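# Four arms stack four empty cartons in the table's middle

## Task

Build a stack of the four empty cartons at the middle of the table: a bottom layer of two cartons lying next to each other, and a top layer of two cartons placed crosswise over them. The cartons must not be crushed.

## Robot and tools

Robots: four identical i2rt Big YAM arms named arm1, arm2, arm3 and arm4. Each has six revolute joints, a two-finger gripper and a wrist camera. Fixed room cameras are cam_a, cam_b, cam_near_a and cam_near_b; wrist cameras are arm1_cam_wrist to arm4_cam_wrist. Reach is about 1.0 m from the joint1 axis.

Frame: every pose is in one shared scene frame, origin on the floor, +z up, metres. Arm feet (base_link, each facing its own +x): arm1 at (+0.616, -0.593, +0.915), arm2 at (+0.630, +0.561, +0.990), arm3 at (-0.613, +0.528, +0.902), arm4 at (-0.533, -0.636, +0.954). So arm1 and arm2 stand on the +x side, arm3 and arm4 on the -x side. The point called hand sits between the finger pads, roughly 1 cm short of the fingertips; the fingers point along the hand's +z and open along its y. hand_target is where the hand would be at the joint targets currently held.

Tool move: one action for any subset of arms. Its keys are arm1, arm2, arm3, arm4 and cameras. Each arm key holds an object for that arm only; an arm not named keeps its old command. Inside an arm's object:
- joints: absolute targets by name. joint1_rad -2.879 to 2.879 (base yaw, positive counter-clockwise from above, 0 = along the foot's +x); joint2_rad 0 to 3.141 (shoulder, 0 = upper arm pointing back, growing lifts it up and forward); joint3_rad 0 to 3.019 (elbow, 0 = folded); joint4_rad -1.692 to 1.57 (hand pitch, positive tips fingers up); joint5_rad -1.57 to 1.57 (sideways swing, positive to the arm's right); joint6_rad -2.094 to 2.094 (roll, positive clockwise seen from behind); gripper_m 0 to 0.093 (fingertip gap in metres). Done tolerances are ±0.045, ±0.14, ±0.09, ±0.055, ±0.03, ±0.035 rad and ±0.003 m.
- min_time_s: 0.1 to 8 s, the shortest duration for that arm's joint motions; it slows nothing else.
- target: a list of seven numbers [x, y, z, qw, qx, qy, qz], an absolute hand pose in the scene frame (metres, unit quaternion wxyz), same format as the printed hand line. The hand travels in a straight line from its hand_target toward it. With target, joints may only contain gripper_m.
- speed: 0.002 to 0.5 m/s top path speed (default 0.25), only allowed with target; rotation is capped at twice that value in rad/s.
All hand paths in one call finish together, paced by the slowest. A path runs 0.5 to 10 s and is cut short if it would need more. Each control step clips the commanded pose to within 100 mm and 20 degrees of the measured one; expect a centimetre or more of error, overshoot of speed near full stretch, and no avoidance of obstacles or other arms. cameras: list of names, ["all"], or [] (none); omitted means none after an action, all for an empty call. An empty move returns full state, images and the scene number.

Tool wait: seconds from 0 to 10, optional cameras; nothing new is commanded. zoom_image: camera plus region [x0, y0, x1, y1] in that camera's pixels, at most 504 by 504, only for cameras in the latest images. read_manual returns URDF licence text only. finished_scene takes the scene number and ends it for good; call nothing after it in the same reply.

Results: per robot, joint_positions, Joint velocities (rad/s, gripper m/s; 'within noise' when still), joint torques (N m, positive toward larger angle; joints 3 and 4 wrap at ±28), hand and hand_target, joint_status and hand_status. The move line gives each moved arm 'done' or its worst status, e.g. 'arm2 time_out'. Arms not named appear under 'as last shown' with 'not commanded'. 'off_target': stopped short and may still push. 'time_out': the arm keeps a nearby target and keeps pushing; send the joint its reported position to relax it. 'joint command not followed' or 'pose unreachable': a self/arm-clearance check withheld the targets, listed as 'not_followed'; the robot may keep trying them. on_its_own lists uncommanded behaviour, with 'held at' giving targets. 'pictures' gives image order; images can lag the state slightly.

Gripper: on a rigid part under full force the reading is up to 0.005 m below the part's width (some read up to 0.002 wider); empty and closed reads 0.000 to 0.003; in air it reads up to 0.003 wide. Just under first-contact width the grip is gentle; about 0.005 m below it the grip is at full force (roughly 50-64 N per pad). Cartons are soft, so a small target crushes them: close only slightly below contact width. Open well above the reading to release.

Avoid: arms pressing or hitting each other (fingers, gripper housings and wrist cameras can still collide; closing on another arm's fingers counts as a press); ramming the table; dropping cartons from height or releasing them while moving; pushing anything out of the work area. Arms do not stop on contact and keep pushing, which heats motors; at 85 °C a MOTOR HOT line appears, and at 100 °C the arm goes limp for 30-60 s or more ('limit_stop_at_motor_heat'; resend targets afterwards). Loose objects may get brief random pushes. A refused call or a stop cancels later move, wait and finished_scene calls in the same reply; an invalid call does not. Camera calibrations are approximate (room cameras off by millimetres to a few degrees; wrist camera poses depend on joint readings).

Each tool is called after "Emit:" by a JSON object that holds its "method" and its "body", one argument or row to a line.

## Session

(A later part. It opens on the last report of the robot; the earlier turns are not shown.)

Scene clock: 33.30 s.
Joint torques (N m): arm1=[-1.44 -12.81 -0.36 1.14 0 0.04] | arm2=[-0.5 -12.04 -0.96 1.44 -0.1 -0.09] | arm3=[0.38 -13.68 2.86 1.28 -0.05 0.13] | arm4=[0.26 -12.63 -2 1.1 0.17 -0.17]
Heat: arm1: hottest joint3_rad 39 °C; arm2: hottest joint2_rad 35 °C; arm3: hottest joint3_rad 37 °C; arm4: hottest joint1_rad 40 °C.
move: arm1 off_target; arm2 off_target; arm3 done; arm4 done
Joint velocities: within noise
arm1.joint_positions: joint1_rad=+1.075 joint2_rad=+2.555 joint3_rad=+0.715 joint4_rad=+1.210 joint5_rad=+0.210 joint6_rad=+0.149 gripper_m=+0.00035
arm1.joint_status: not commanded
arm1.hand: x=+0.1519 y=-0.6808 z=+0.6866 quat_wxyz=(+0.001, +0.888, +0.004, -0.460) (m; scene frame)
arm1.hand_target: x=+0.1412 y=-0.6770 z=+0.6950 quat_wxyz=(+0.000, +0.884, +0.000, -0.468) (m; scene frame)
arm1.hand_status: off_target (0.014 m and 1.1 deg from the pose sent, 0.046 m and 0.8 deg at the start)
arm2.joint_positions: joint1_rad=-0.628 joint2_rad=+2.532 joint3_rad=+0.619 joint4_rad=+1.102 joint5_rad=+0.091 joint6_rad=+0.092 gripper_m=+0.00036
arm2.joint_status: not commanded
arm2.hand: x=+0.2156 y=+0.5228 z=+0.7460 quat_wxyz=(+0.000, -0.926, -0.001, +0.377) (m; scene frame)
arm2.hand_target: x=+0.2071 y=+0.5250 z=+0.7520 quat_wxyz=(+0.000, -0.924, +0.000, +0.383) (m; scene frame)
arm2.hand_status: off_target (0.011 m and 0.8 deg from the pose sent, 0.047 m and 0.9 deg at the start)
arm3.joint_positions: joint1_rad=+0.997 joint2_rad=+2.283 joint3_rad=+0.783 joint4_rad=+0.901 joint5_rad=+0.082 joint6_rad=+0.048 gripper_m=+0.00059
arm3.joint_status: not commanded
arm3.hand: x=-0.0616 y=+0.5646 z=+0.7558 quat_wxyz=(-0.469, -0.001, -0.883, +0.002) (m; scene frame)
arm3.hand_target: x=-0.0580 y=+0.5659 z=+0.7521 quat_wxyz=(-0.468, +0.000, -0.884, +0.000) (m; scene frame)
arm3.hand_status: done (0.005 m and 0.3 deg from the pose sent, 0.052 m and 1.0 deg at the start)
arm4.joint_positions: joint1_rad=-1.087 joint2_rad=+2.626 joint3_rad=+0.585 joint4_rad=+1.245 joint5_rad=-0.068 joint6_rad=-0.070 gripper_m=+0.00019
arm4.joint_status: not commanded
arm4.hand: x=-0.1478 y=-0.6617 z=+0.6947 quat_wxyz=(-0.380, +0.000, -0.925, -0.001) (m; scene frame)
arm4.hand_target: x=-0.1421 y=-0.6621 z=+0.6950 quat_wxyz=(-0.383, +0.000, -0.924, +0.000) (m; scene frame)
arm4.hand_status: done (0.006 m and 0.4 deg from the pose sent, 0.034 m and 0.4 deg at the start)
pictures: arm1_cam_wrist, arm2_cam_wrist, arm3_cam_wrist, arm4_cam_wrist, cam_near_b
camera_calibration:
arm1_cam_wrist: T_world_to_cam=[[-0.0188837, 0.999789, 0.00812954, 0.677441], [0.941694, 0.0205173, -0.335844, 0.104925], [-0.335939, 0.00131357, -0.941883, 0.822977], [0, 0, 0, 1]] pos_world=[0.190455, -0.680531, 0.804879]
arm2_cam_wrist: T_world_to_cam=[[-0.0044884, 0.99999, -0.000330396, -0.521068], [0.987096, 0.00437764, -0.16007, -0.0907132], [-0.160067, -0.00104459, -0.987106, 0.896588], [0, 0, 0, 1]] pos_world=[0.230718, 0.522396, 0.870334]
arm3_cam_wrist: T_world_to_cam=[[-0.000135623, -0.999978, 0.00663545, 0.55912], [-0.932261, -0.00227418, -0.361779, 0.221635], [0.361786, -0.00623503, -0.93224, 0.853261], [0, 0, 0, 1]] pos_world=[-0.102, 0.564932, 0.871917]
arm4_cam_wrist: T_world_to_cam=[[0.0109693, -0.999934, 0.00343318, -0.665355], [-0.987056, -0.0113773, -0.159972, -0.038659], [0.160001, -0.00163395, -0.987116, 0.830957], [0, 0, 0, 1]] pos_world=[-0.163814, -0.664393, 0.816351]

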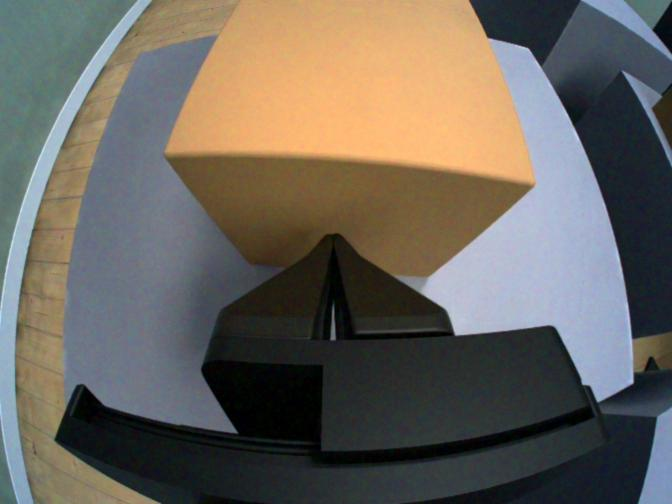

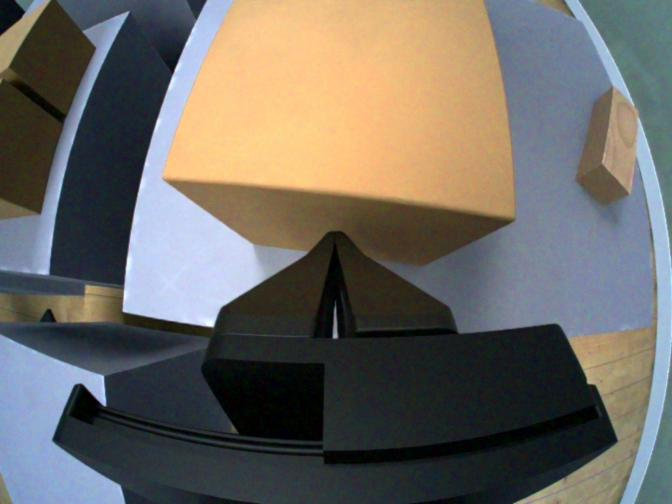

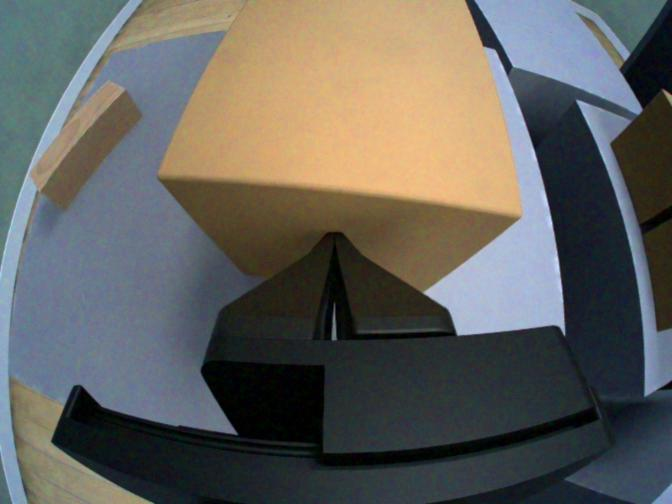

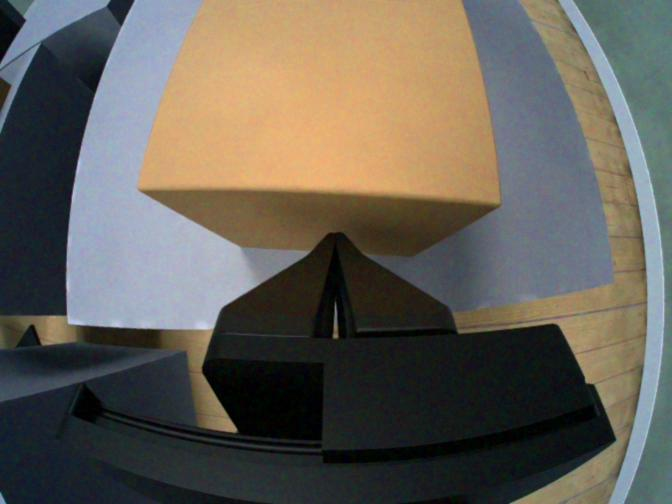

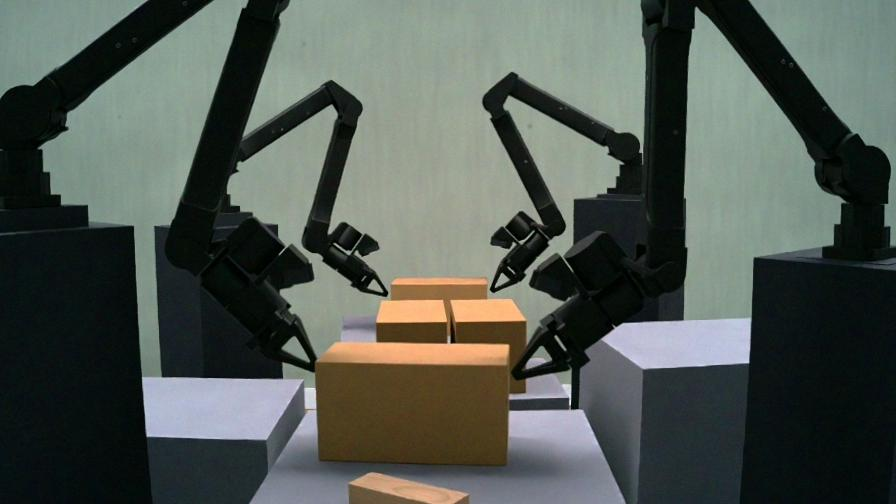

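Emit:
{"method": "move", "body": {
  "arm2": {"target":[0.180,0.527,0.757,0,-0.9239,0,0.3827],"speed":0.06},
  "arm3": {"target":[-0.023,0.566,0.757,-0.468,0,-0.884,0],"speed":0.06},
  "arm1": {"target":[0.117,-0.675,0.702,0,0.884,0,-0.468],"speed":0.06},
  "arm4": {"target":[-0.105,-0.662,0.702,-0.3827,0,-0.9239,0],"speed":0.06}
}}

Emit:
{"method": "move", "body": {
  "arm2": {"target":[0.150,0.529,0.790,0,-0.9239,0,0.3827],"speed":0.06},
  "arm3": {"target":[0.007,0.567,0.790,-0.468,0,-0.884,0],"speed":0.06},
  "arm1": {"target":[0.086,-0.673,0.735,0,0.884,0,-0.468],"speed":0.06},
  "arm4": {"target":[-0.075,-0.662,0.735,-0.3827,0,-0.9239,0],"speed":0.06},
  "cameras": ["cam_near_a","cam_near_b"]
}}

Scene clock: 36.03 s.
Joint torques (N m): arm1=[-2.02 -13.57 1.18 1.32 0.08 0.03] | arm2=[-0.56 -12.57 1.29 1.81 0.02 -0.07] | arm3=[-0.21 -14.62 5.98 1.61 -0.03 0.09] | arm4=[0.91 -14.27 0.57 1.42 0.2 -0.1]
Heat: arm1: hottest joint3_rad 39 °C; arm2: hottest joint2_rad 35 °C; arm3: hottest joint3_rad 37 °C; arm4: hottest joint1_rad 40 °C.
move: arm1 off_target; arm2 off_target; arm3 off_target; arm4 off_target
Joint velocities: within noise
arm1.joint_positions: joint1_rad=+1.060 joint2_rad=+2.526 joint3_rad=+0.735 joint4_rad=+1.130 joint5_rad=+0.190 joint6_rad=+0.136 gripper_m=+0.00035
arm1.joint_status: not commanded
arm1.hand: x=+0.1420 y=-0.6796 z=+0.6859 quat_wxyz=(+0.001, +0.895, +0.009, -0.446) (m; scene frame)
arm1.hand_target: x=+0.1177 y=-0.6746 z=+0.7026 quat_wxyz=(+0.000, +0.884, +0.000, -0.468) (m; scene frame)
arm1.hand_status: off_target (0.030 m and 3.0 deg from the pose sent, 0.039 m and 1.1 deg at the start)
arm2.joint_positions: joint1_rad=-0.636 joint2_rad=+2.503 joint3_rad=+0.647 joint4_rad=+1.004 joint5_rad=+0.076 joint6_rad=+0.084 gripper_m=+0.00036
arm2.joint_status: not commanded
arm2.hand: x=+0.2075 y=+0.5228 z=+0.7423 quat_wxyz=(-0.001, -0.934, -0.005, +0.357) (m; scene frame)
arm2.hand_target: x=+0.1806 y=+0.5271 z=+0.7577 quat_wxyz=(+0.000, -0.924, +0.000, +0.383) (m; scene frame)
arm2.hand_status: off_target (0.031 m and 3.3 deg from the pose sent, 0.038 m and 0.8 deg at the start)
arm3.joint_positions: joint1_rad=+0.997 joint2_rad=+2.284 joint3_rad=+0.828 joint4_rad=+0.801 joint5_rad=+0.076 joint6_rad=+0.048 gripper_m=+0.00059
arm3.joint_status: not commanded
arm3.hand: x=-0.0526 y=+0.5665 z=+0.7460 quat_wxyz=(-0.445, +0.002, -0.896, +0.001) (m; scene frame)
arm3.hand_target: x=-0.0245 y=+0.5657 z=+0.7584 quat_wxyz=(-0.468, +0.000, -0.884, +0.000) (m; scene frame)
arm3.hand_status: off_target (0.032 m and 3.0 deg from the pose sent, 0.039 m and 0.3 deg at the start)
arm4.joint_positions: joint1_rad=-1.086 joint2_rad=+2.565 joint3_rad=+0.621 joint4_rad=+1.102 joint5_rad=-0.061 joint6_rad=-0.068 gripper_m=+0.00019
arm4.joint_status: not commanded
arm4.hand: x=-0.1312 y=-0.6640 z=+0.6933 quat_wxyz=(-0.358, -0.002, -0.934, +0.000) (m; scene frame)
arm4.hand_target: x=-0.1057 y=-0.6618 z=+0.7028 quat_wxyz=(-0.383, +0.000, -0.924, +0.000) (m; scene frame)
arm4.hand_status: off_target (0.028 m and 3.1 deg from the pose sent, 0.043 m and 0.4 deg at the start)
pictures: none

Scene clock: 37.40 s.
Joint torques (N m): arm1=[-2.43 -16.73 2.62 2.48 0.19 0.03] | arm2=[-1.14 -14.92 3.54 2.7 0.11 -0.13] | arm3=[-0.5 -18.02 8.24 2.11 0.27 0.07] | arm4=[1.26 -17.08 2.48 2.47 0.08 -0.09]
Heat: arm1: hottest joint3_rad 39 °C; arm2: hottest joint2_rad 35 °C; arm3: hottest joint3_rad 37 °C; arm4: hottest joint1_rad 40 °C.
move: arm1 off_target; arm2 off_target; arm3 off_target; arm4 off_target
Joint velocities: within noise
arm1.joint_positions: joint1_rad=+1.041 joint2_rad=+2.452 joint3_rad=+0.735 joint4_rad=+0.968 joint5_rad=+0.170 joint6_rad=+0.123 gripper_m=+0.00035
arm1.joint_status: not commanded
arm1.hand: x=+0.1400 y=-0.6742 z=+0.6893 quat_wxyz=(-0.006, +0.914, +0.015, -0.406) (m; scene frame)
arm1.hand_target: x=+0.0894 y=-0.6719 z=+0.7361 quat_wxyz=(-0.001, +0.884, +0.000, -0.468) (m; scene frame)
arm1.hand_status: off_target (0.071 m and 8.1 deg from the pose sent, 0.075 m and 3.0 deg at the start)
arm2.joint_positions: joint1_rad=-0.647 joint2_rad=+2.396 joint3_rad=+0.647 joint4_rad=+0.840 joint5_rad=+0.064 joint6_rad=+0.074 gripper_m=+0.00036
arm2.joint_status: not commanded
arm2.hand: x=+0.1986 y=+0.5242 z=+0.7599 quat_wxyz=(-0.001, -0.944, -0.008, +0.330) (m; scene frame)
arm2.hand_target: x=+0.1523 y=+0.5295 z=+0.7915 quat_wxyz=(+0.001, -0.924, +0.000, +0.383) (m; scene frame)
arm2.hand_status: off_target (0.057 m and 6.5 deg from the pose sent, 0.075 m and 3.3 deg at the start)
arm3.joint_positions: joint1_rad=+0.997 joint2_rad=+2.245 joint3_rad=+0.843 joint4_rad=+0.658 joint5_rad=+0.068 joint6_rad=+0.048 gripper_m=+0.00059
arm3.joint_status: not commanded
arm3.hand: x=-0.0564 y=+0.5676 z=+0.7432 quat_wxyz=(-0.404, +0.005, -0.915, +0.001) (m; scene frame)
arm3.hand_target: x=+0.0010 y=+0.5663 z=+0.7944 quat_wxyz=(-0.468, +0.000, -0.884, +0.000) (m; scene frame)
arm3.hand_status: off_target (0.079 m and 8.1 deg from the pose sent, 0.074 m and 3.0 deg at the start)
arm4.joint_positions: joint1_rad=-1.082 joint2_rad=+2.457 joint3_rad=+0.613 joint4_rad=+0.928 joint5_rad=-0.053 joint6_rad=-0.062 gripper_m=+0.00019
arm4.joint_status: not commanded
arm4.hand: x=-0.1274 y=-0.6644 z=+0.7069 quat_wxyz=(-0.323, -0.006, -0.946, -0.001) (m; scene frame)
arm4.hand_target: x=-0.0776 y=-0.6616 z=+0.7369 quat_wxyz=(-0.383, +0.000, -0.924, -0.001) (m; scene frame)
arm4.hand_status: off_target (0.060 m and 7.4 deg from the pose sent, 0.070 m and 3.1 deg at the start)
pictures: cam_near_a, cam_near_b

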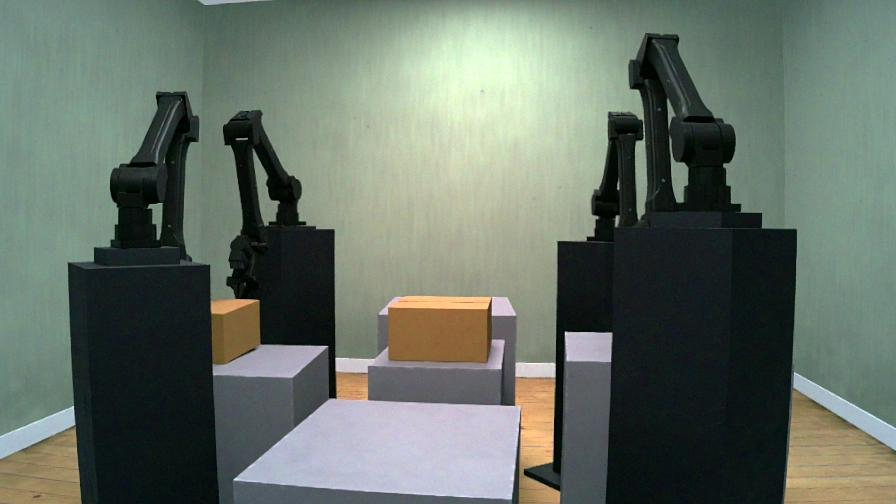

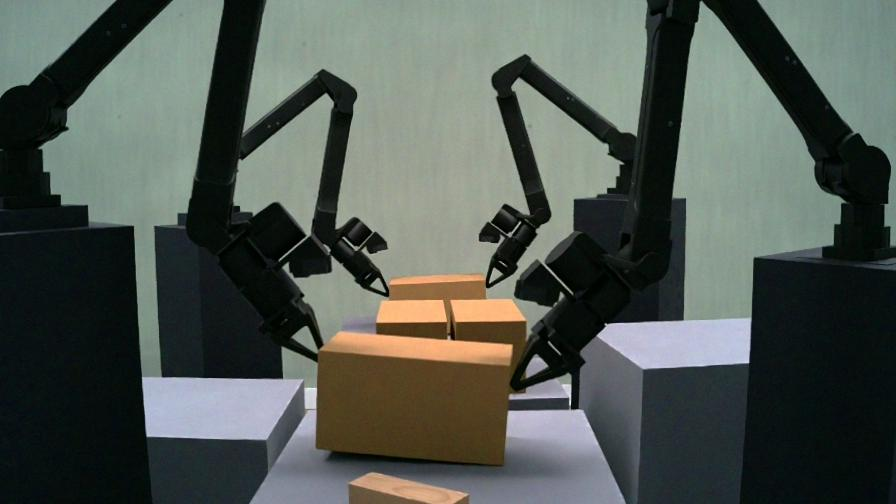

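Emit:
{"method": "move", "body": {
  "arm2": {"target":[0.145,0.530,0.845,0,-0.9239,0,0.3827],"speed":0.06},
  "arm3": {"target":[0.008,0.567,0.875,-0.468,0,-0.884,0],"speed":0.07},
  "arm1": {"target":[0.083,-0.673,0.815,0,0.884,0,-0.468],"speed":0.07},
  "arm4": {"target":[-0.072,-0.662,0.79,-0.3827,0,-0.9239,0],"speed":0.06},
  "cameras": ["cam_near_a","cam_near_b"]
}}

Scene clock: 40.27 s.
Joint torques (N m): arm1=[-2.37 -15.33 4.46 2.55 0.21 0.04] | arm2=[-1.26 -14.68 5.53 3.32 0.32 -0.09] | arm3=[-0.38 -18.26 8.76 2.61 0.37 0.08] | arm4=[1.38 -17.14 4.4 2.95 0.03 -0.11]
Heat: arm1: hottest joint3_rad 39 °C; arm2: hottest joint2_rad 35 °C; arm3: hottest joint3_rad 38 °C; arm4: hottest joint1_rad 40 °C.
move: arm1 off_target; arm2 off_target; arm3 off_target; arm4 off_target
Joint velocities: within noise
arm1.joint_positions: joint1_rad=+1.041 joint2_rad=+2.177 joint3_rad=+0.645 joint4_rad=+0.784 joint5_rad=+0.168 joint6_rad=+0.121 gripper_m=+0.00035
arm1.joint_status: not commanded
arm1.hand: x=+0.1334 y=-0.6759 z=+0.7693 quat_wxyz=(-0.005, +0.914, +0.016, -0.406) (m; scene frame)
arm1.hand_target: x=+0.0865 y=-0.6720 z=+0.8164 quat_wxyz=(-0.001, +0.884, +0.000, -0.468) (m; scene frame)
arm1.hand_status: off_target (0.068 m and 8.1 deg from the pose sent, 0.138 m and 8.1 deg at the start)
arm2.joint_positions: joint1_rad=-0.647 joint2_rad=+2.217 joint3_rad=+0.581 joint4_rad=+0.682 joint5_rad=+0.058 joint6_rad=+0.072 gripper_m=+0.00036
arm2.joint_status: not commanded
arm2.hand: x=+0.2068 y=+0.5240 z=+0.8025 quat_wxyz=(-0.001, -0.951, -0.011, +0.309) (m; scene frame)
arm2.hand_target: x=+0.1491 y=+0.5306 z=+0.8469 quat_wxyz=(+0.001, -0.924, +0.000, +0.383) (m; scene frame)
arm2.hand_status: off_target (0.075 m and 9.1 deg from the pose sent, 0.101 m and 6.5 deg at the start)
arm3.joint_positions: joint1_rad=+0.997 joint2_rad=+2.030 joint3_rad=+0.824 joint4_rad=+0.448 joint5_rad=+0.066 joint6_rad=+0.048 gripper_m=+0.00059
arm3.joint_status: not commanded
arm3.hand: x=-0.0478 y=+0.5684 z=+0.8161 quat_wxyz=(-0.397, +0.006, -0.918, +0.001) (m; scene frame)
arm3.hand_target: x=+0.0022 y=+0.5663 z=+0.8777 quat_wxyz=(-0.468, +0.000, -0.884, +0.000) (m; scene frame)
arm3.hand_status: off_target (0.081 m and 9.0 deg from the pose sent, 0.147 m and 8.1 deg at the start)
arm4.joint_positions: joint1_rad=-1.082 joint2_rad=+2.264 joint3_rad=+0.529 joint4_rad=+0.785 joint5_rad=-0.052 joint6_rad=-0.061 gripper_m=+0.00019
arm4.joint_status: not commanded
arm4.hand: x=-0.1353 y=-0.6639 z=+0.7539 quat_wxyz=(-0.307, -0.007, -0.952, -0.002) (m; scene frame)
arm4.hand_target: x=-0.0760 y=-0.6614 z=+0.7926 quat_wxyz=(-0.383, +0.000, -0.924, -0.001) (m; scene frame)
arm4.hand_status: off_target (0.073 m and 9.3 deg from the pose sent, 0.100 m and 7.3 deg at the start)
pictures: cam_near_a, cam_near_b

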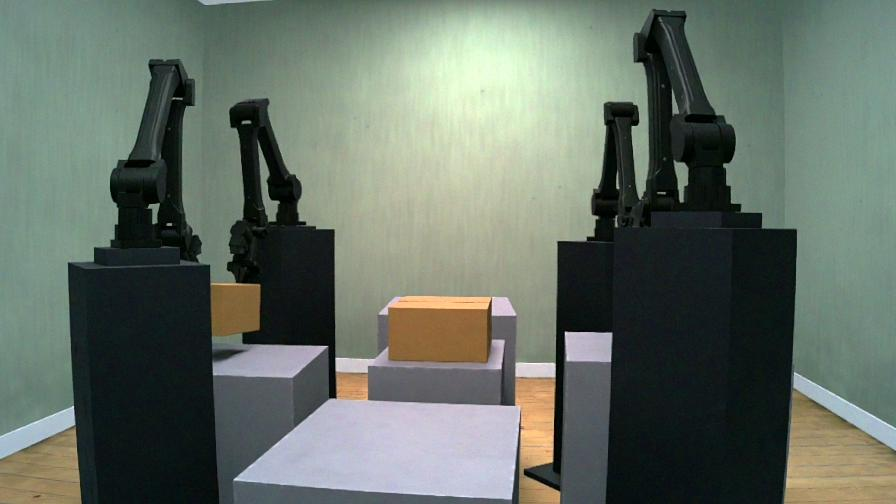

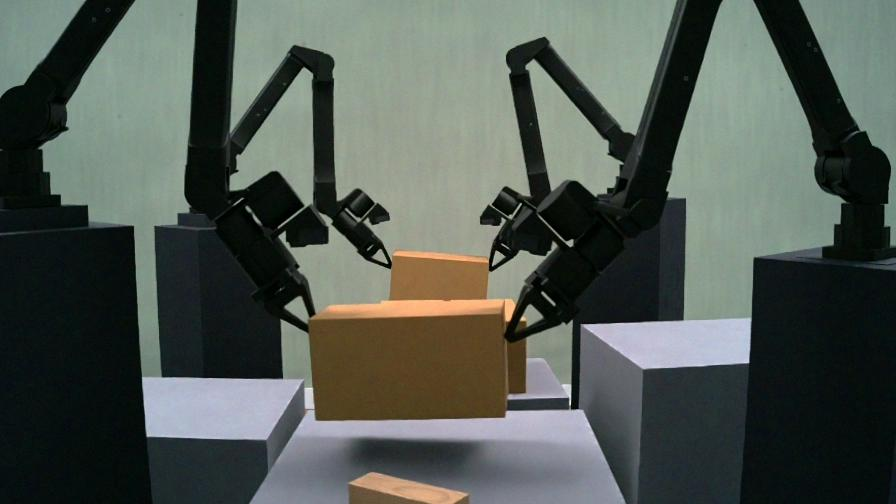

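Emit:
{"method": "move", "body": {
  "arm2": {"target":[0.115,0.430,0.945,0,-0.9239,0,0.3827],"speed":0.08},
  "arm3": {"target":[-0.022,0.433,0.965,-0.468,0,-0.884,0],"speed":0.08},
  "arm1": {"target":[0.082,-0.573,0.955,0,0.884,0,-0.468],"speed":0.08},
  "arm4": {"target":[-0.074,-0.570,0.940,-0.3827,0,-0.9239,0],"speed":0.08},
  "cameras": ["cam_near_a","cam_near_b","cam_b"]
}}

Scene clock: 44.67 s.
Joint torques (N m): arm1=[-0.97 -12.28 9.17 2.78 -0.23 0.03] | arm2=[0.85 -11.75 13.15 2.74 0.59 0.1] | arm3=[0.44 -15.21 10.89 2.4 -0.56 0.08] | arm4=[0.91 -12.34 11.84 3 0.38 -0.07]
Heat: arm1: hottest joint3_rad 39 °C; arm2: hottest joint2_rad 36 °C; arm3: hottest joint3_rad 39 °C; arm4: hottest joint1_rad 40 °C.
move: arm1 off_target; arm2 off_target; arm3 off_target; arm4 off_target
Joint velocities: within noise
arm1.joint_positions: joint1_rad=+0.770 joint2_rad=+1.690 joint3_rad=+0.568 joint4_rad=+0.364 joint5_rad=-0.032 joint6_rad=-0.022 gripper_m=+0.00035
arm1.joint_status: not commanded
arm1.hand: x=+0.1356 y=-0.5785 z=+0.8989 quat_wxyz=(+0.003, +0.918, -0.002, -0.396) (m; scene frame)
arm1.hand_target: x=+0.0879 y=-0.5731 z=+0.9575 quat_wxyz=(-0.001, +0.884, +0.000, -0.468) (m; scene frame)
arm1.hand_status: off_target (0.078 m and 9.2 deg from the pose sent, 0.218 m and 8.1 deg at the start)
arm2.joint_positions: joint1_rad=-0.435 joint2_rad=+1.885 joint3_rad=+0.620 joint4_rad=+0.269 joint5_rad=+0.216 joint6_rad=+0.226 gripper_m=+0.00036
arm2.joint_status: not commanded
arm2.hand: x=+0.1894 y=+0.4531 z=+0.8942 quat_wxyz=(+0.022, -0.953, -0.016, +0.303) (m; scene frame)
arm2.hand_target: x=+0.1227 y=+0.4320 z=+0.9511 quat_wxyz=(-0.001, -0.924, +0.000, +0.383) (m; scene frame)
arm2.hand_status: off_target (0.093 m and 10.2 deg from the pose sent, 0.194 m and 9.1 deg at the start; pose on its path clipped on 17 of 86 steps)
arm3.joint_positions: joint1_rad=+0.696 joint2_rad=+1.749 joint3_rad=+0.776 joint4_rad=+0.231 joint5_rad=-0.156 joint6_rad=-0.114 gripper_m=+0.00059
arm3.joint_status: not commanded
arm3.hand: x=-0.0675 y=+0.4392 z=+0.9123 quat_wxyz=(-0.409, -0.013, -0.912, -0.008) (m; scene frame)
arm3.hand_target: x=-0.0273 y=+0.4338 z=+0.9672 quat_wxyz=(-0.468, +0.000, -0.884, +0.000) (m; scene frame)
arm3.hand_status: off_target (0.070 m and 7.7 deg from the pose sent, 0.203 m and 9.0 deg at the start)
arm4.joint_positions: joint1_rad=-0.803 joint2_rad=+1.660 joint3_rad=+0.447 joint4_rad=+0.252 joint5_rad=+0.133 joint6_rad=+0.132 gripper_m=+0.00019
arm4.joint_status: not commanded
arm4.hand: x=-0.1370 y=-0.5853 z=+0.8958 quat_wxyz=(-0.306, +0.006, -0.952, +0.014) (m; scene frame)
arm4.hand_target: x=-0.0799 y=-0.5708 z=+0.9441 quat_wxyz=(-0.383, +0.000, -0.924, -0.001) (m; scene frame)
arm4.hand_status: off_target (0.078 m and 9.5 deg from the pose sent, 0.217 m and 9.3 deg at the start)
pictures: cam_b, cam_near_a, cam_near_b

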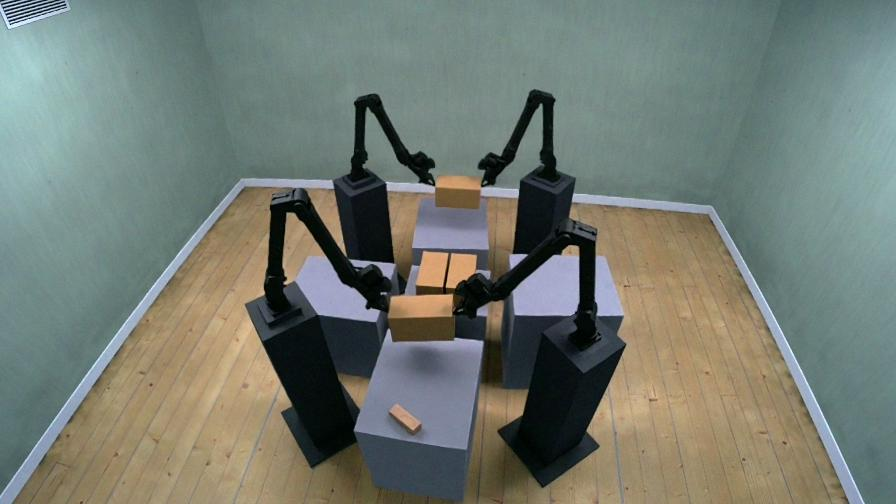

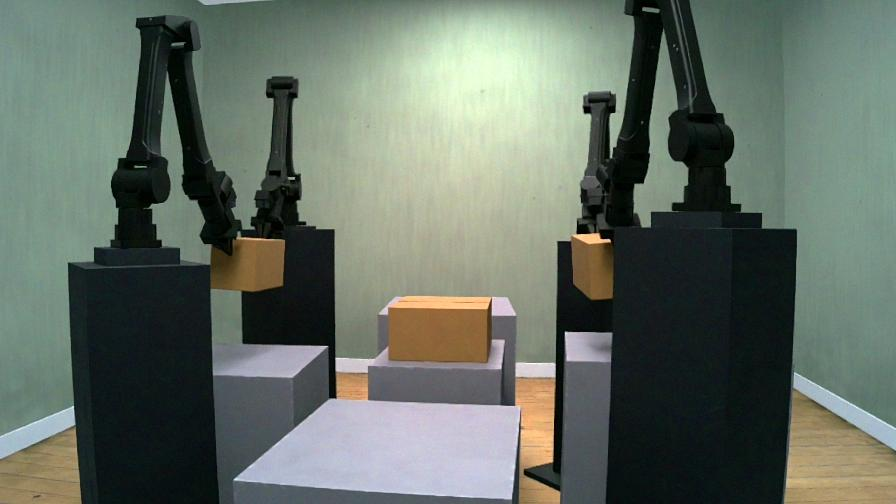

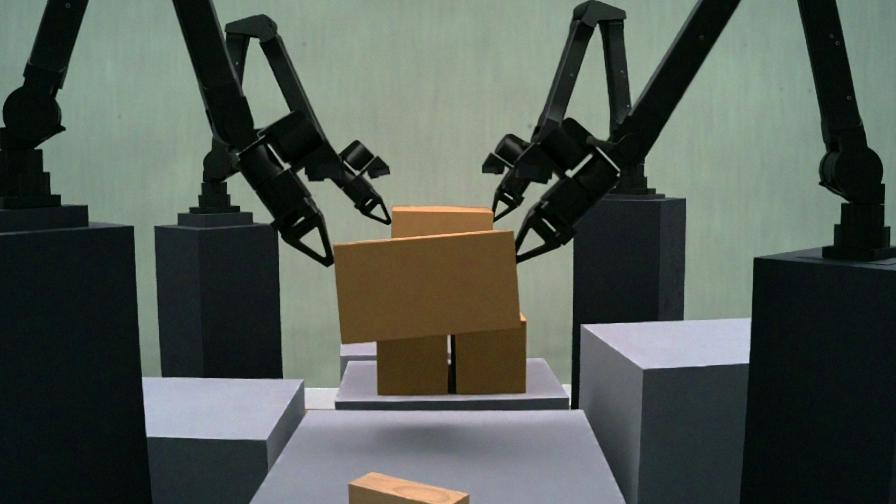

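Emit:
{"method": "move", "body": {
  "arm2": {"target":[0.090,0.295,0.968,0,-0.9239,0,0.3827],"speed":0.08},
  "arm3": {"target":[-0.052,0.313,0.962,-0.468,0,-0.884,0],"speed":0.08},
  "arm1": {"target":[0.082,-0.323,0.962,0,0.884,0,-0.468],"speed":0.08},
  "arm4": {"target":[-0.078,-0.317,0.952,-0.3827,0,-0.9239,0],"speed":0.08},
  "cameras": ["cam_near_a","cam_near_b","cam_b"]
}}

Scene clock: 50.93 s.
Joint torques (N m): arm1=[1.67 -10.52 12.55 2.26 -0.91 0.02] | arm2=[-1.9 -11.75 14.02 2.24 1.13 0.13] | arm3=[0.56 -14.1 12.98 2.65 -0.75 0.03] | arm4=[-1.49 -12.63 16.14 2.15 1.35 -0.08]
Heat: arm1: hottest joint3_rad 41 °C; arm2: hottest joint2_rad 36 °C; arm3: hottest joint3_rad 42 °C; arm4: hottest joint1_rad 40 °C.
move: arm1 off_target; arm2 off_target; arm3 off_target; arm4 off_target
Joint velocities: within noise
arm1.joint_positions: joint1_rad=+0.184 joint2_rad=+1.765 joint3_rad=+0.785 joint4_rad=+0.153 joint5_rad=-0.469 joint6_rad=-0.365 gripper_m=+0.00035
arm1.joint_status: not commanded
arm1.hand: x=+0.1410 y=-0.3460 z=+0.9176 quat_wxyz=(+0.023, +0.909, -0.034, -0.414) (m; scene frame)
arm1.hand_target: x=+0.0894 y=-0.3274 z=+0.9665 quat_wxyz=(+0.000, +0.884, +0.000, -0.468) (m; scene frame)
arm1.hand_status: off_target (0.077 m and 8.4 deg from the pose sent, 0.269 m and 9.2 deg at the start)
arm2.joint_positions: joint1_rad=-0.163 joint2_rad=+1.907 joint3_rad=+0.903 joint4_rad=+0.039 joint5_rad=+0.367 joint6_rad=+0.418 gripper_m=+0.00036
arm2.joint_status: not commanded
arm2.hand: x=+0.1382 y=+0.3042 z=+0.9435 quat_wxyz=(+0.009, -0.938, -0.029, +0.345) (m; scene frame)
arm2.hand_target: x=+0.0940 y=+0.2975 z=+0.9707 quat_wxyz=(+0.000, -0.924, +0.000, +0.383) (m; scene frame)
arm2.hand_status: off_target (0.055 m and 5.8 deg from the pose sent, 0.201 m and 10.3 deg at the start)
arm3.joint_positions: joint1_rad=+0.428 joint2_rad=+1.750 joint3_rad=+0.776 joint4_rad=+0.159 joint5_rad=-0.371 joint6_rad=-0.278 gripper_m=+0.00059
arm3.joint_status: not commanded
arm3.hand: x=-0.1108 y=+0.3390 z=+0.9057 quat_wxyz=(-0.402, -0.024, -0.915, -0.028) (m; scene frame)
arm3.hand_target: x=-0.0605 y=+0.3165 z=+0.9665 quat_wxyz=(-0.468, +0.000, -0.884, +0.000) (m; scene frame)
arm3.hand_status: off_target (0.085 m and 9.4 deg from the pose sent, 0.137 m and 7.7 deg at the start)
arm4.joint_positions: joint1_rad=-0.199 joint2_rad=+1.787 joint3_rad=+0.782 joint4_rad=-0.081 joint5_rad=+0.489 joint6_rad=+0.592 gripper_m=+0.00018
arm4.joint_status: not commanded
arm4.hand: x=-0.1367 y=-0.3522 z=+0.9166 quat_wxyz=(-0.330, +0.036, -0.943, +0.031) (m; scene frame)
arm4.hand_target: x=-0.0844 y=-0.3221 z=+0.9573 quat_wxyz=(-0.383, +0.000, -0.924, +0.000) (m; scene frame)
arm4.hand_status: off_target (0.077 m and 8.4 deg from the pose sent, 0.280 m and 9.5 deg at the start)
pictures: cam_b, cam_near_a, cam_near_b

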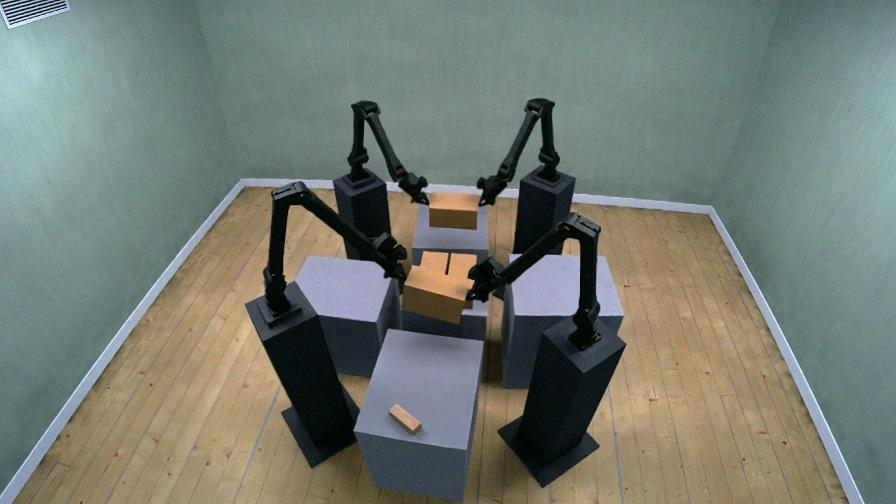

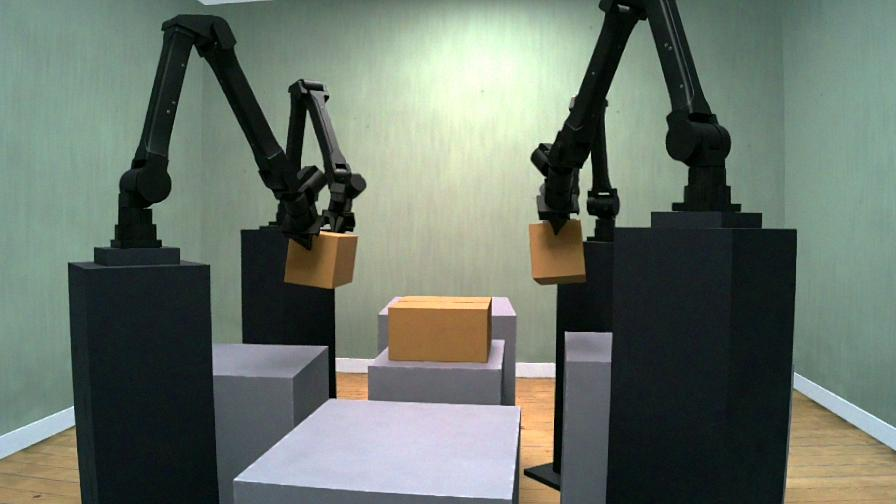

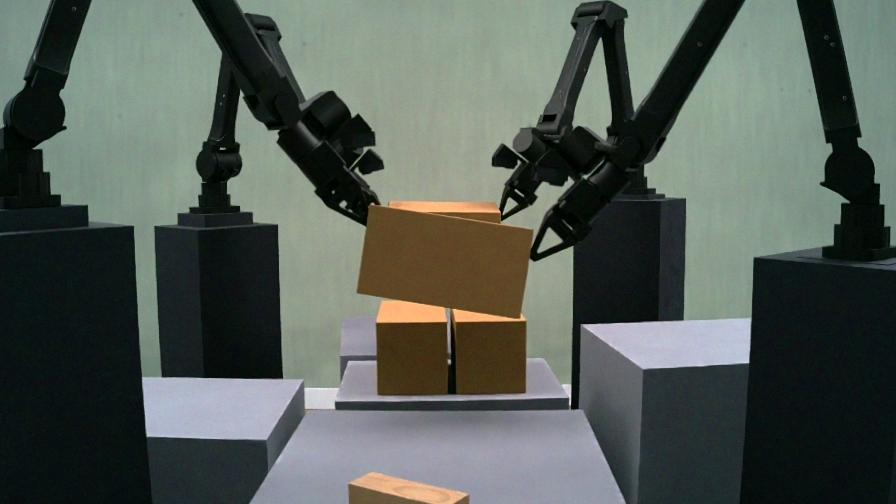

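Emit:
{"method": "move", "body": {
  "arm2": {"target":[0.088,0.310,0.945,0,-0.9239,0,0.3827],"speed":0.06},
  "arm3": {"target":[-0.060,0.283,0.990,-0.468,0,-0.884,0],"speed":0.06},
  "arm1": {"target":[0.085,-0.105,0.962,0,0.884,0,-0.468],"speed":0.08},
  "arm4": {"target":[-0.082,-0.088,0.955,-0.3827,0,-0.9239,0],"speed":0.08},
  "cameras": ["cam_near_a","cam_near_b","cam_b"]
}}

Scene clock: 56.27 s.
Joint torques (N m): arm1=[1.9 -15.97 13.79 2.11 -1.07 0] | arm2=[-2.78 -12.45 11.3 4.27 0.69 -0.08] | arm3=[1.2 -15.21 13.5 2.22 -1.06 0.04] | arm4=[-4.37 -17.26 14.16 0.75 1.61 -0.09]
Heat: arm1: hottest joint3_rad 42 °C; arm2: hottest joint2_rad 37 °C; arm3: hottest joint3_rad 44 °C; arm4: hottest joint3_rad 42 °C.
move: arm1 off_target; arm2 off_target; arm3 off_target; arm4 off_target
Joint velocities: within noise
arm1.joint_positions: joint1_rad=-0.115 joint2_rad=+2.062 joint3_rad=+1.290 joint4_rad=-0.210 joint5_rad=-0.683 joint6_rad=-0.609 gripper_m=+0.00035
arm1.joint_status: not commanded
arm1.hand: x=+0.1370 y=-0.1397 z=+0.9069 quat_wxyz=(+0.042, +0.906, -0.046, -0.419) (m; scene frame)
arm1.hand_target: x=+0.0919 y=-0.1126 z=+0.9664 quat_wxyz=(+0.000, +0.884, +0.000, -0.468) (m; scene frame)
arm1.hand_status: off_target (0.083 m and 9.4 deg from the pose sent, 0.251 m and 8.4 deg at the start)
arm2.joint_positions: joint1_rad=-0.176 joint2_rad=+1.964 joint3_rad=+0.903 joint4_rad=+0.062 joint5_rad=+0.363 joint6_rad=+0.413 gripper_m=+0.00036
arm2.joint_status: not commanded
arm2.hand: x=+0.1405 y=+0.3133 z=+0.9165 quat_wxyz=(+0.019, -0.943, -0.029, +0.330) (m; scene frame)
arm2.hand_target: x=+0.0921 y=+0.3129 z=+0.9482 quat_wxyz=(+0.001, -0.924, +0.000, +0.383) (m; scene frame)
arm2.hand_status: off_target (0.060 m and 7.5 deg from the pose sent, 0.050 m and 5.8 deg at the start)
arm3.joint_positions: joint1_rad=+0.356 joint2_rad=+1.719 joint3_rad=+0.820 joint4_rad=+0.065 joint5_rad=-0.416 joint6_rad=-0.321 gripper_m=+0.00059
arm3.joint_status: not commanded
arm3.hand: x=-0.1167 y=+0.3061 z=+0.9256 quat_wxyz=(-0.402, -0.031, -0.915, -0.028) (m; scene frame)
arm3.hand_target: x=-0.0683 y=+0.2873 z=+0.9940 quat_wxyz=(-0.468, +0.000, -0.884, +0.000) (m; scene frame)
arm3.hand_status: off_target (0.089 m and 9.6 deg from the pose sent, 0.113 m and 9.4 deg at the start)
arm4.joint_positions: joint1_rad=+0.104 joint2_rad=+2.113 joint3_rad=+1.488 joint4_rad=-0.489 joint5_rad=+0.621 joint6_rad=+0.860 gripper_m=+0.00018
arm4.joint_status: not commanded
arm4.hand: x=-0.1305 y=-0.0782 z=+0.9583 quat_wxyz=(-0.368, +0.040, -0.929, -0.013) (m; scene frame)
arm4.hand_target: x=-0.0847 y=-0.0915 z=+0.9560 quat_wxyz=(-0.383, +0.000, -0.924, +0.000) (m; scene frame)
arm4.hand_status: off_target (0.050 m and 5.1 deg from the pose sent, 0.272 m and 8.4 deg at the start)
pictures: cam_b, cam_near_a, cam_near_b

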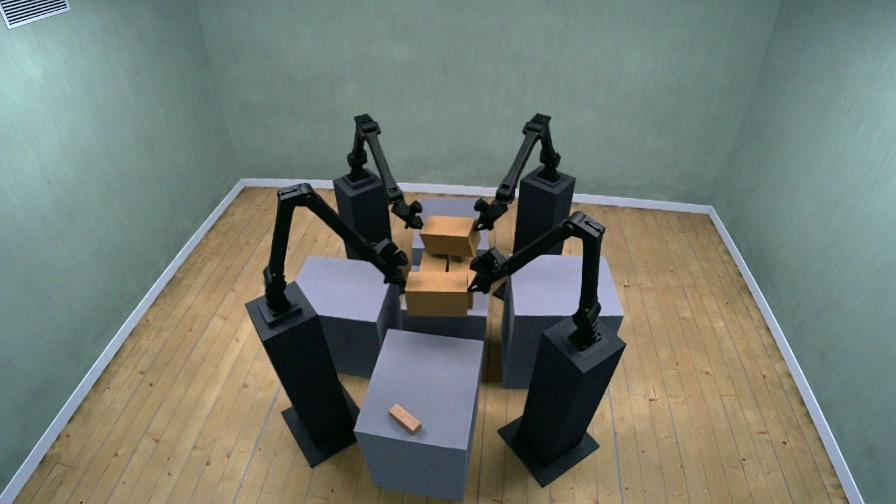

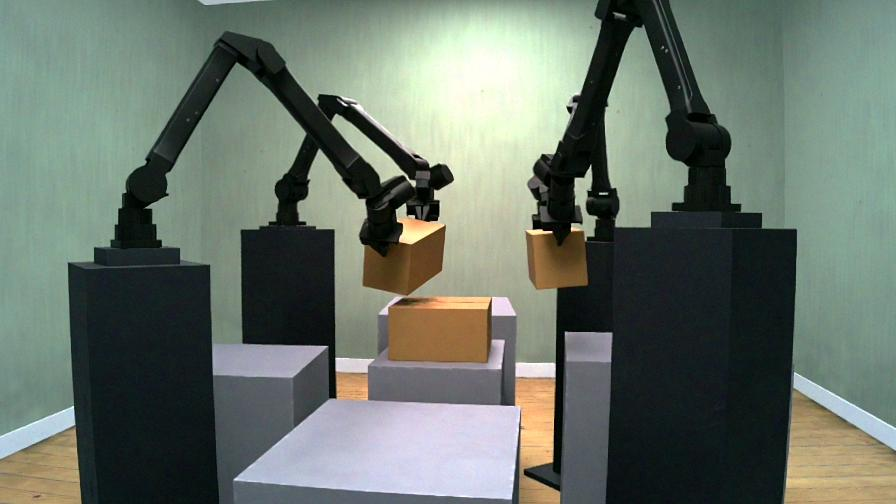

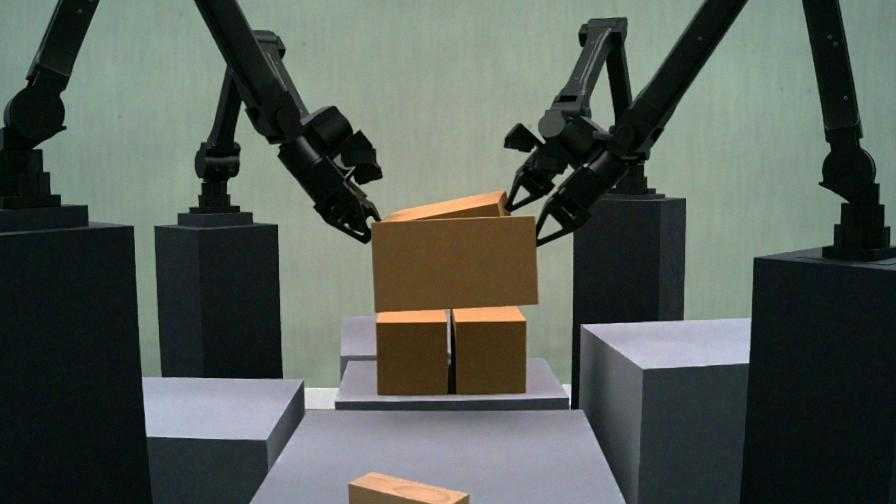

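Emit:
{"method": "move", "body": {
  "arm1": {"target":[0.088,-0.040,0.965,0,0.884,0,-0.468],"speed":0.06},
  "arm4": {"target":[-0.082,-0.062,0.925,-0.3827,0,-0.9239,0],"speed":0.06},
  "cameras": ["cam_near_a","cam_near_b"]
}}

Scene clock: 59.33 s.
Joint torques (N m): arm1=[4.25 -15.68 11.25 1.06 -1.12 0.04] | arm2=[-3.14 -12.28 11.38 4.33 0.65 -0.18] | arm3=[1.26 -15.21 13.5 2.18 -1.07 0.04] | arm4=[-3.84 -20.89 17.05 1.43 1.45 -0.06]
Heat: arm1: hottest joint3_rad 43 °C; arm2: hottest joint2_rad 37 °C; arm3: hottest joint3_rad 45 °C; arm4: hottest joint3_rad 43 °C.
move: arm1 off_target; arm4 off_target
Joint velocities: within noise
arm1.joint_positions: joint1_rad=-0.203 joint2_rad=+2.154 joint3_rad=+1.571 joint4_rad=-0.327 joint5_rad=-0.723 joint6_rad=-0.672 gripper_m=+0.00035
arm1.joint_status: not commanded
arm1.hand: x=+0.1315 y=-0.0325 z=+0.9524 quat_wxyz=(-0.004, +0.891, -0.037, -0.452) (m; scene frame)
arm1.hand_target: x=+0.0905 y=-0.0430 z=+0.9656 quat_wxyz=(+0.000, +0.884, +0.000, -0.468) (m; scene frame)
arm1.hand_status: off_target (0.046 m and 4.8 deg from the pose sent, 0.125 m and 9.3 deg at the start)
arm2, arm3: as last shown
arm4.joint_positions: joint1_rad=+0.115 joint2_rad=+2.236 joint3_rad=+1.519 joint4_rad=-0.511 joint5_rad=+0.638 joint6_rad=+0.882 gripper_m=+0.00018
arm4.joint_status: not commanded
arm4.hand: x=-0.1393 y=-0.0855 z=+0.8892 quat_wxyz=(-0.348, +0.051, -0.936, +0.032) (m; scene frame)
arm4.hand_target: x=-0.0856 y=-0.0691 z=+0.9287 quat_wxyz=(-0.384, +0.000, -0.923, +0.000) (m; scene frame)
arm4.hand_status: off_target (0.072 m and 8.1 deg from the pose sent, 0.061 m and 5.1 deg at the start)
pictures: cam_near_a, cam_near_b

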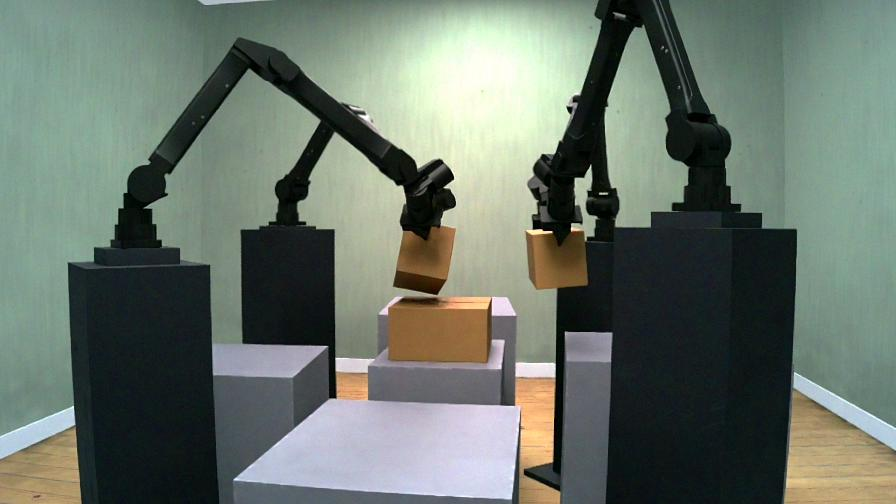

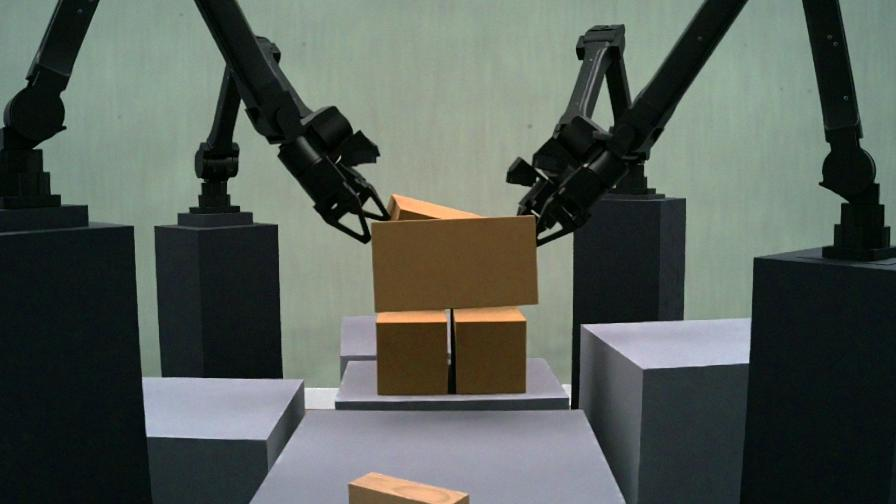

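Emit:
{"method": "move", "body": {
  "arm1": {"target":[0.085,-0.075,0.905,0,0.884,0,-0.468],"speed":0.05},
  "arm4": {"target":[-0.082,-0.042,0.935,-0.3827,0,-0.9239,0],"speed":0.05},
  "cameras": ["cam_near_a","cam_near_b"]
}}

Scene clock: 62.77 s.
Joint torques (N m): arm1=[7.06 -17.32 7.35 2.89 -1.2 0.16] | arm2=[-2.55 -12.22 11.17 4.63 0.68 -0.11] | arm3=[1.2 -15.15 13.53 2.22 -1.06 0.04] | arm4=[-3.96 -20.25 15.84 1.39 1.59 -0.08]
Heat: arm1: hottest joint3_rad 44 °C; arm2: hottest joint2_rad 37 °C; arm3: hottest joint3_rad 46 °C; arm4: hottest joint3_rad 44 °C.
move: arm1 off_target; arm4 off_target
Joint velocities: within noise
arm1.joint_positions: joint1_rad=-0.203 joint2_rad=+2.214 joint3_rad=+1.483 joint4_rad=-0.191 joint5_rad=-0.702 joint6_rad=-0.654 gripper_m=+0.00035
arm1.joint_status: not commanded
arm1.hand: x=+0.1439 y=-0.0472 z=+0.8872 quat_wxyz=(-0.002, +0.895, -0.051, -0.442) (m; scene frame)
arm1.hand_target: x=+0.0891 y=-0.0783 z=+0.9056 quat_wxyz=(+0.002, +0.884, +0.000, -0.468) (m; scene frame)
arm1.hand_status: off_target (0.068 m and 6.7 deg from the pose sent, 0.079 m and 4.7 deg at the start)
arm2, arm3: as last shown
arm4.joint_positions: joint1_rad=+0.132 joint2_rad=+2.250 joint3_rad=+1.630 joint4_rad=-0.576 joint5_rad=+0.639 joint6_rad=+0.901 gripper_m=+0.00018
arm4.joint_status: not commanded
arm4.hand: x=-0.1344 y=-0.0494 z=+0.9165 quat_wxyz=(-0.356, +0.045, -0.933, +0.013) (m; scene frame)
arm4.hand_target: x=-0.0847 y=-0.0470 z=+0.9368 quat_wxyz=(-0.383, +0.000, -0.924, +0.000) (m; scene frame)
arm4.hand_status: off_target (0.056 m and 6.2 deg from the pose sent, 0.085 m and 8.1 deg at the start)
pictures: cam_near_a, cam_near_b

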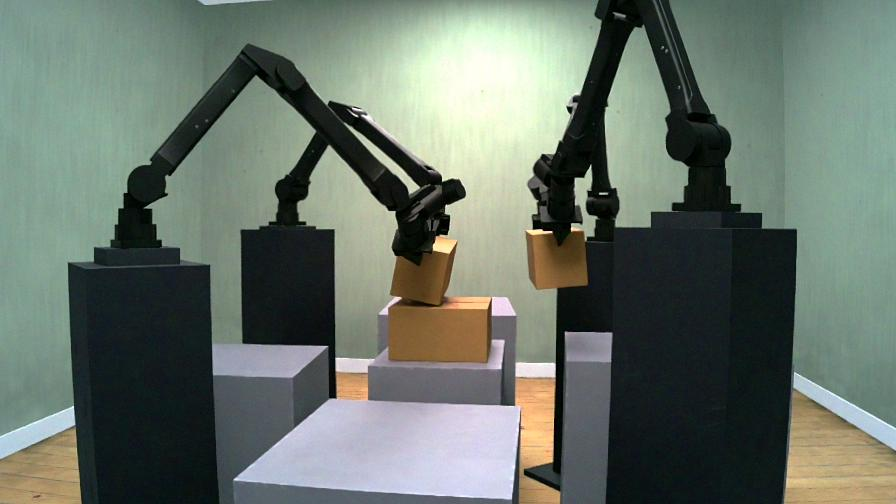

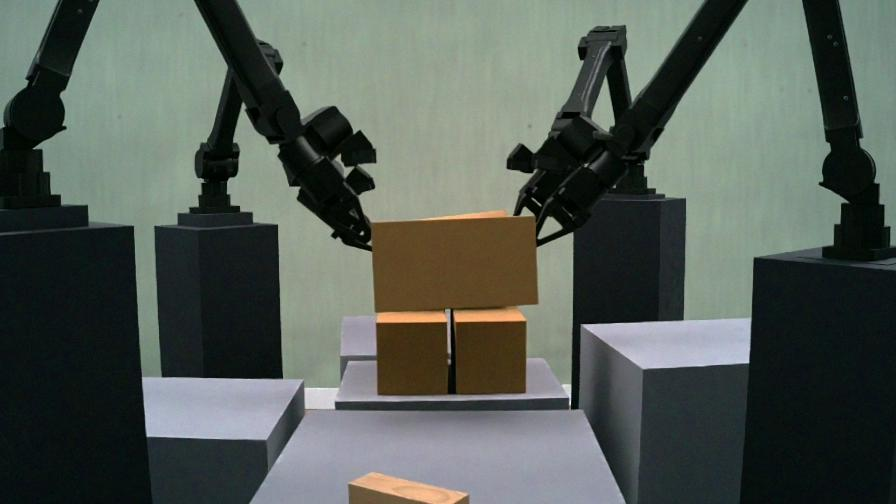

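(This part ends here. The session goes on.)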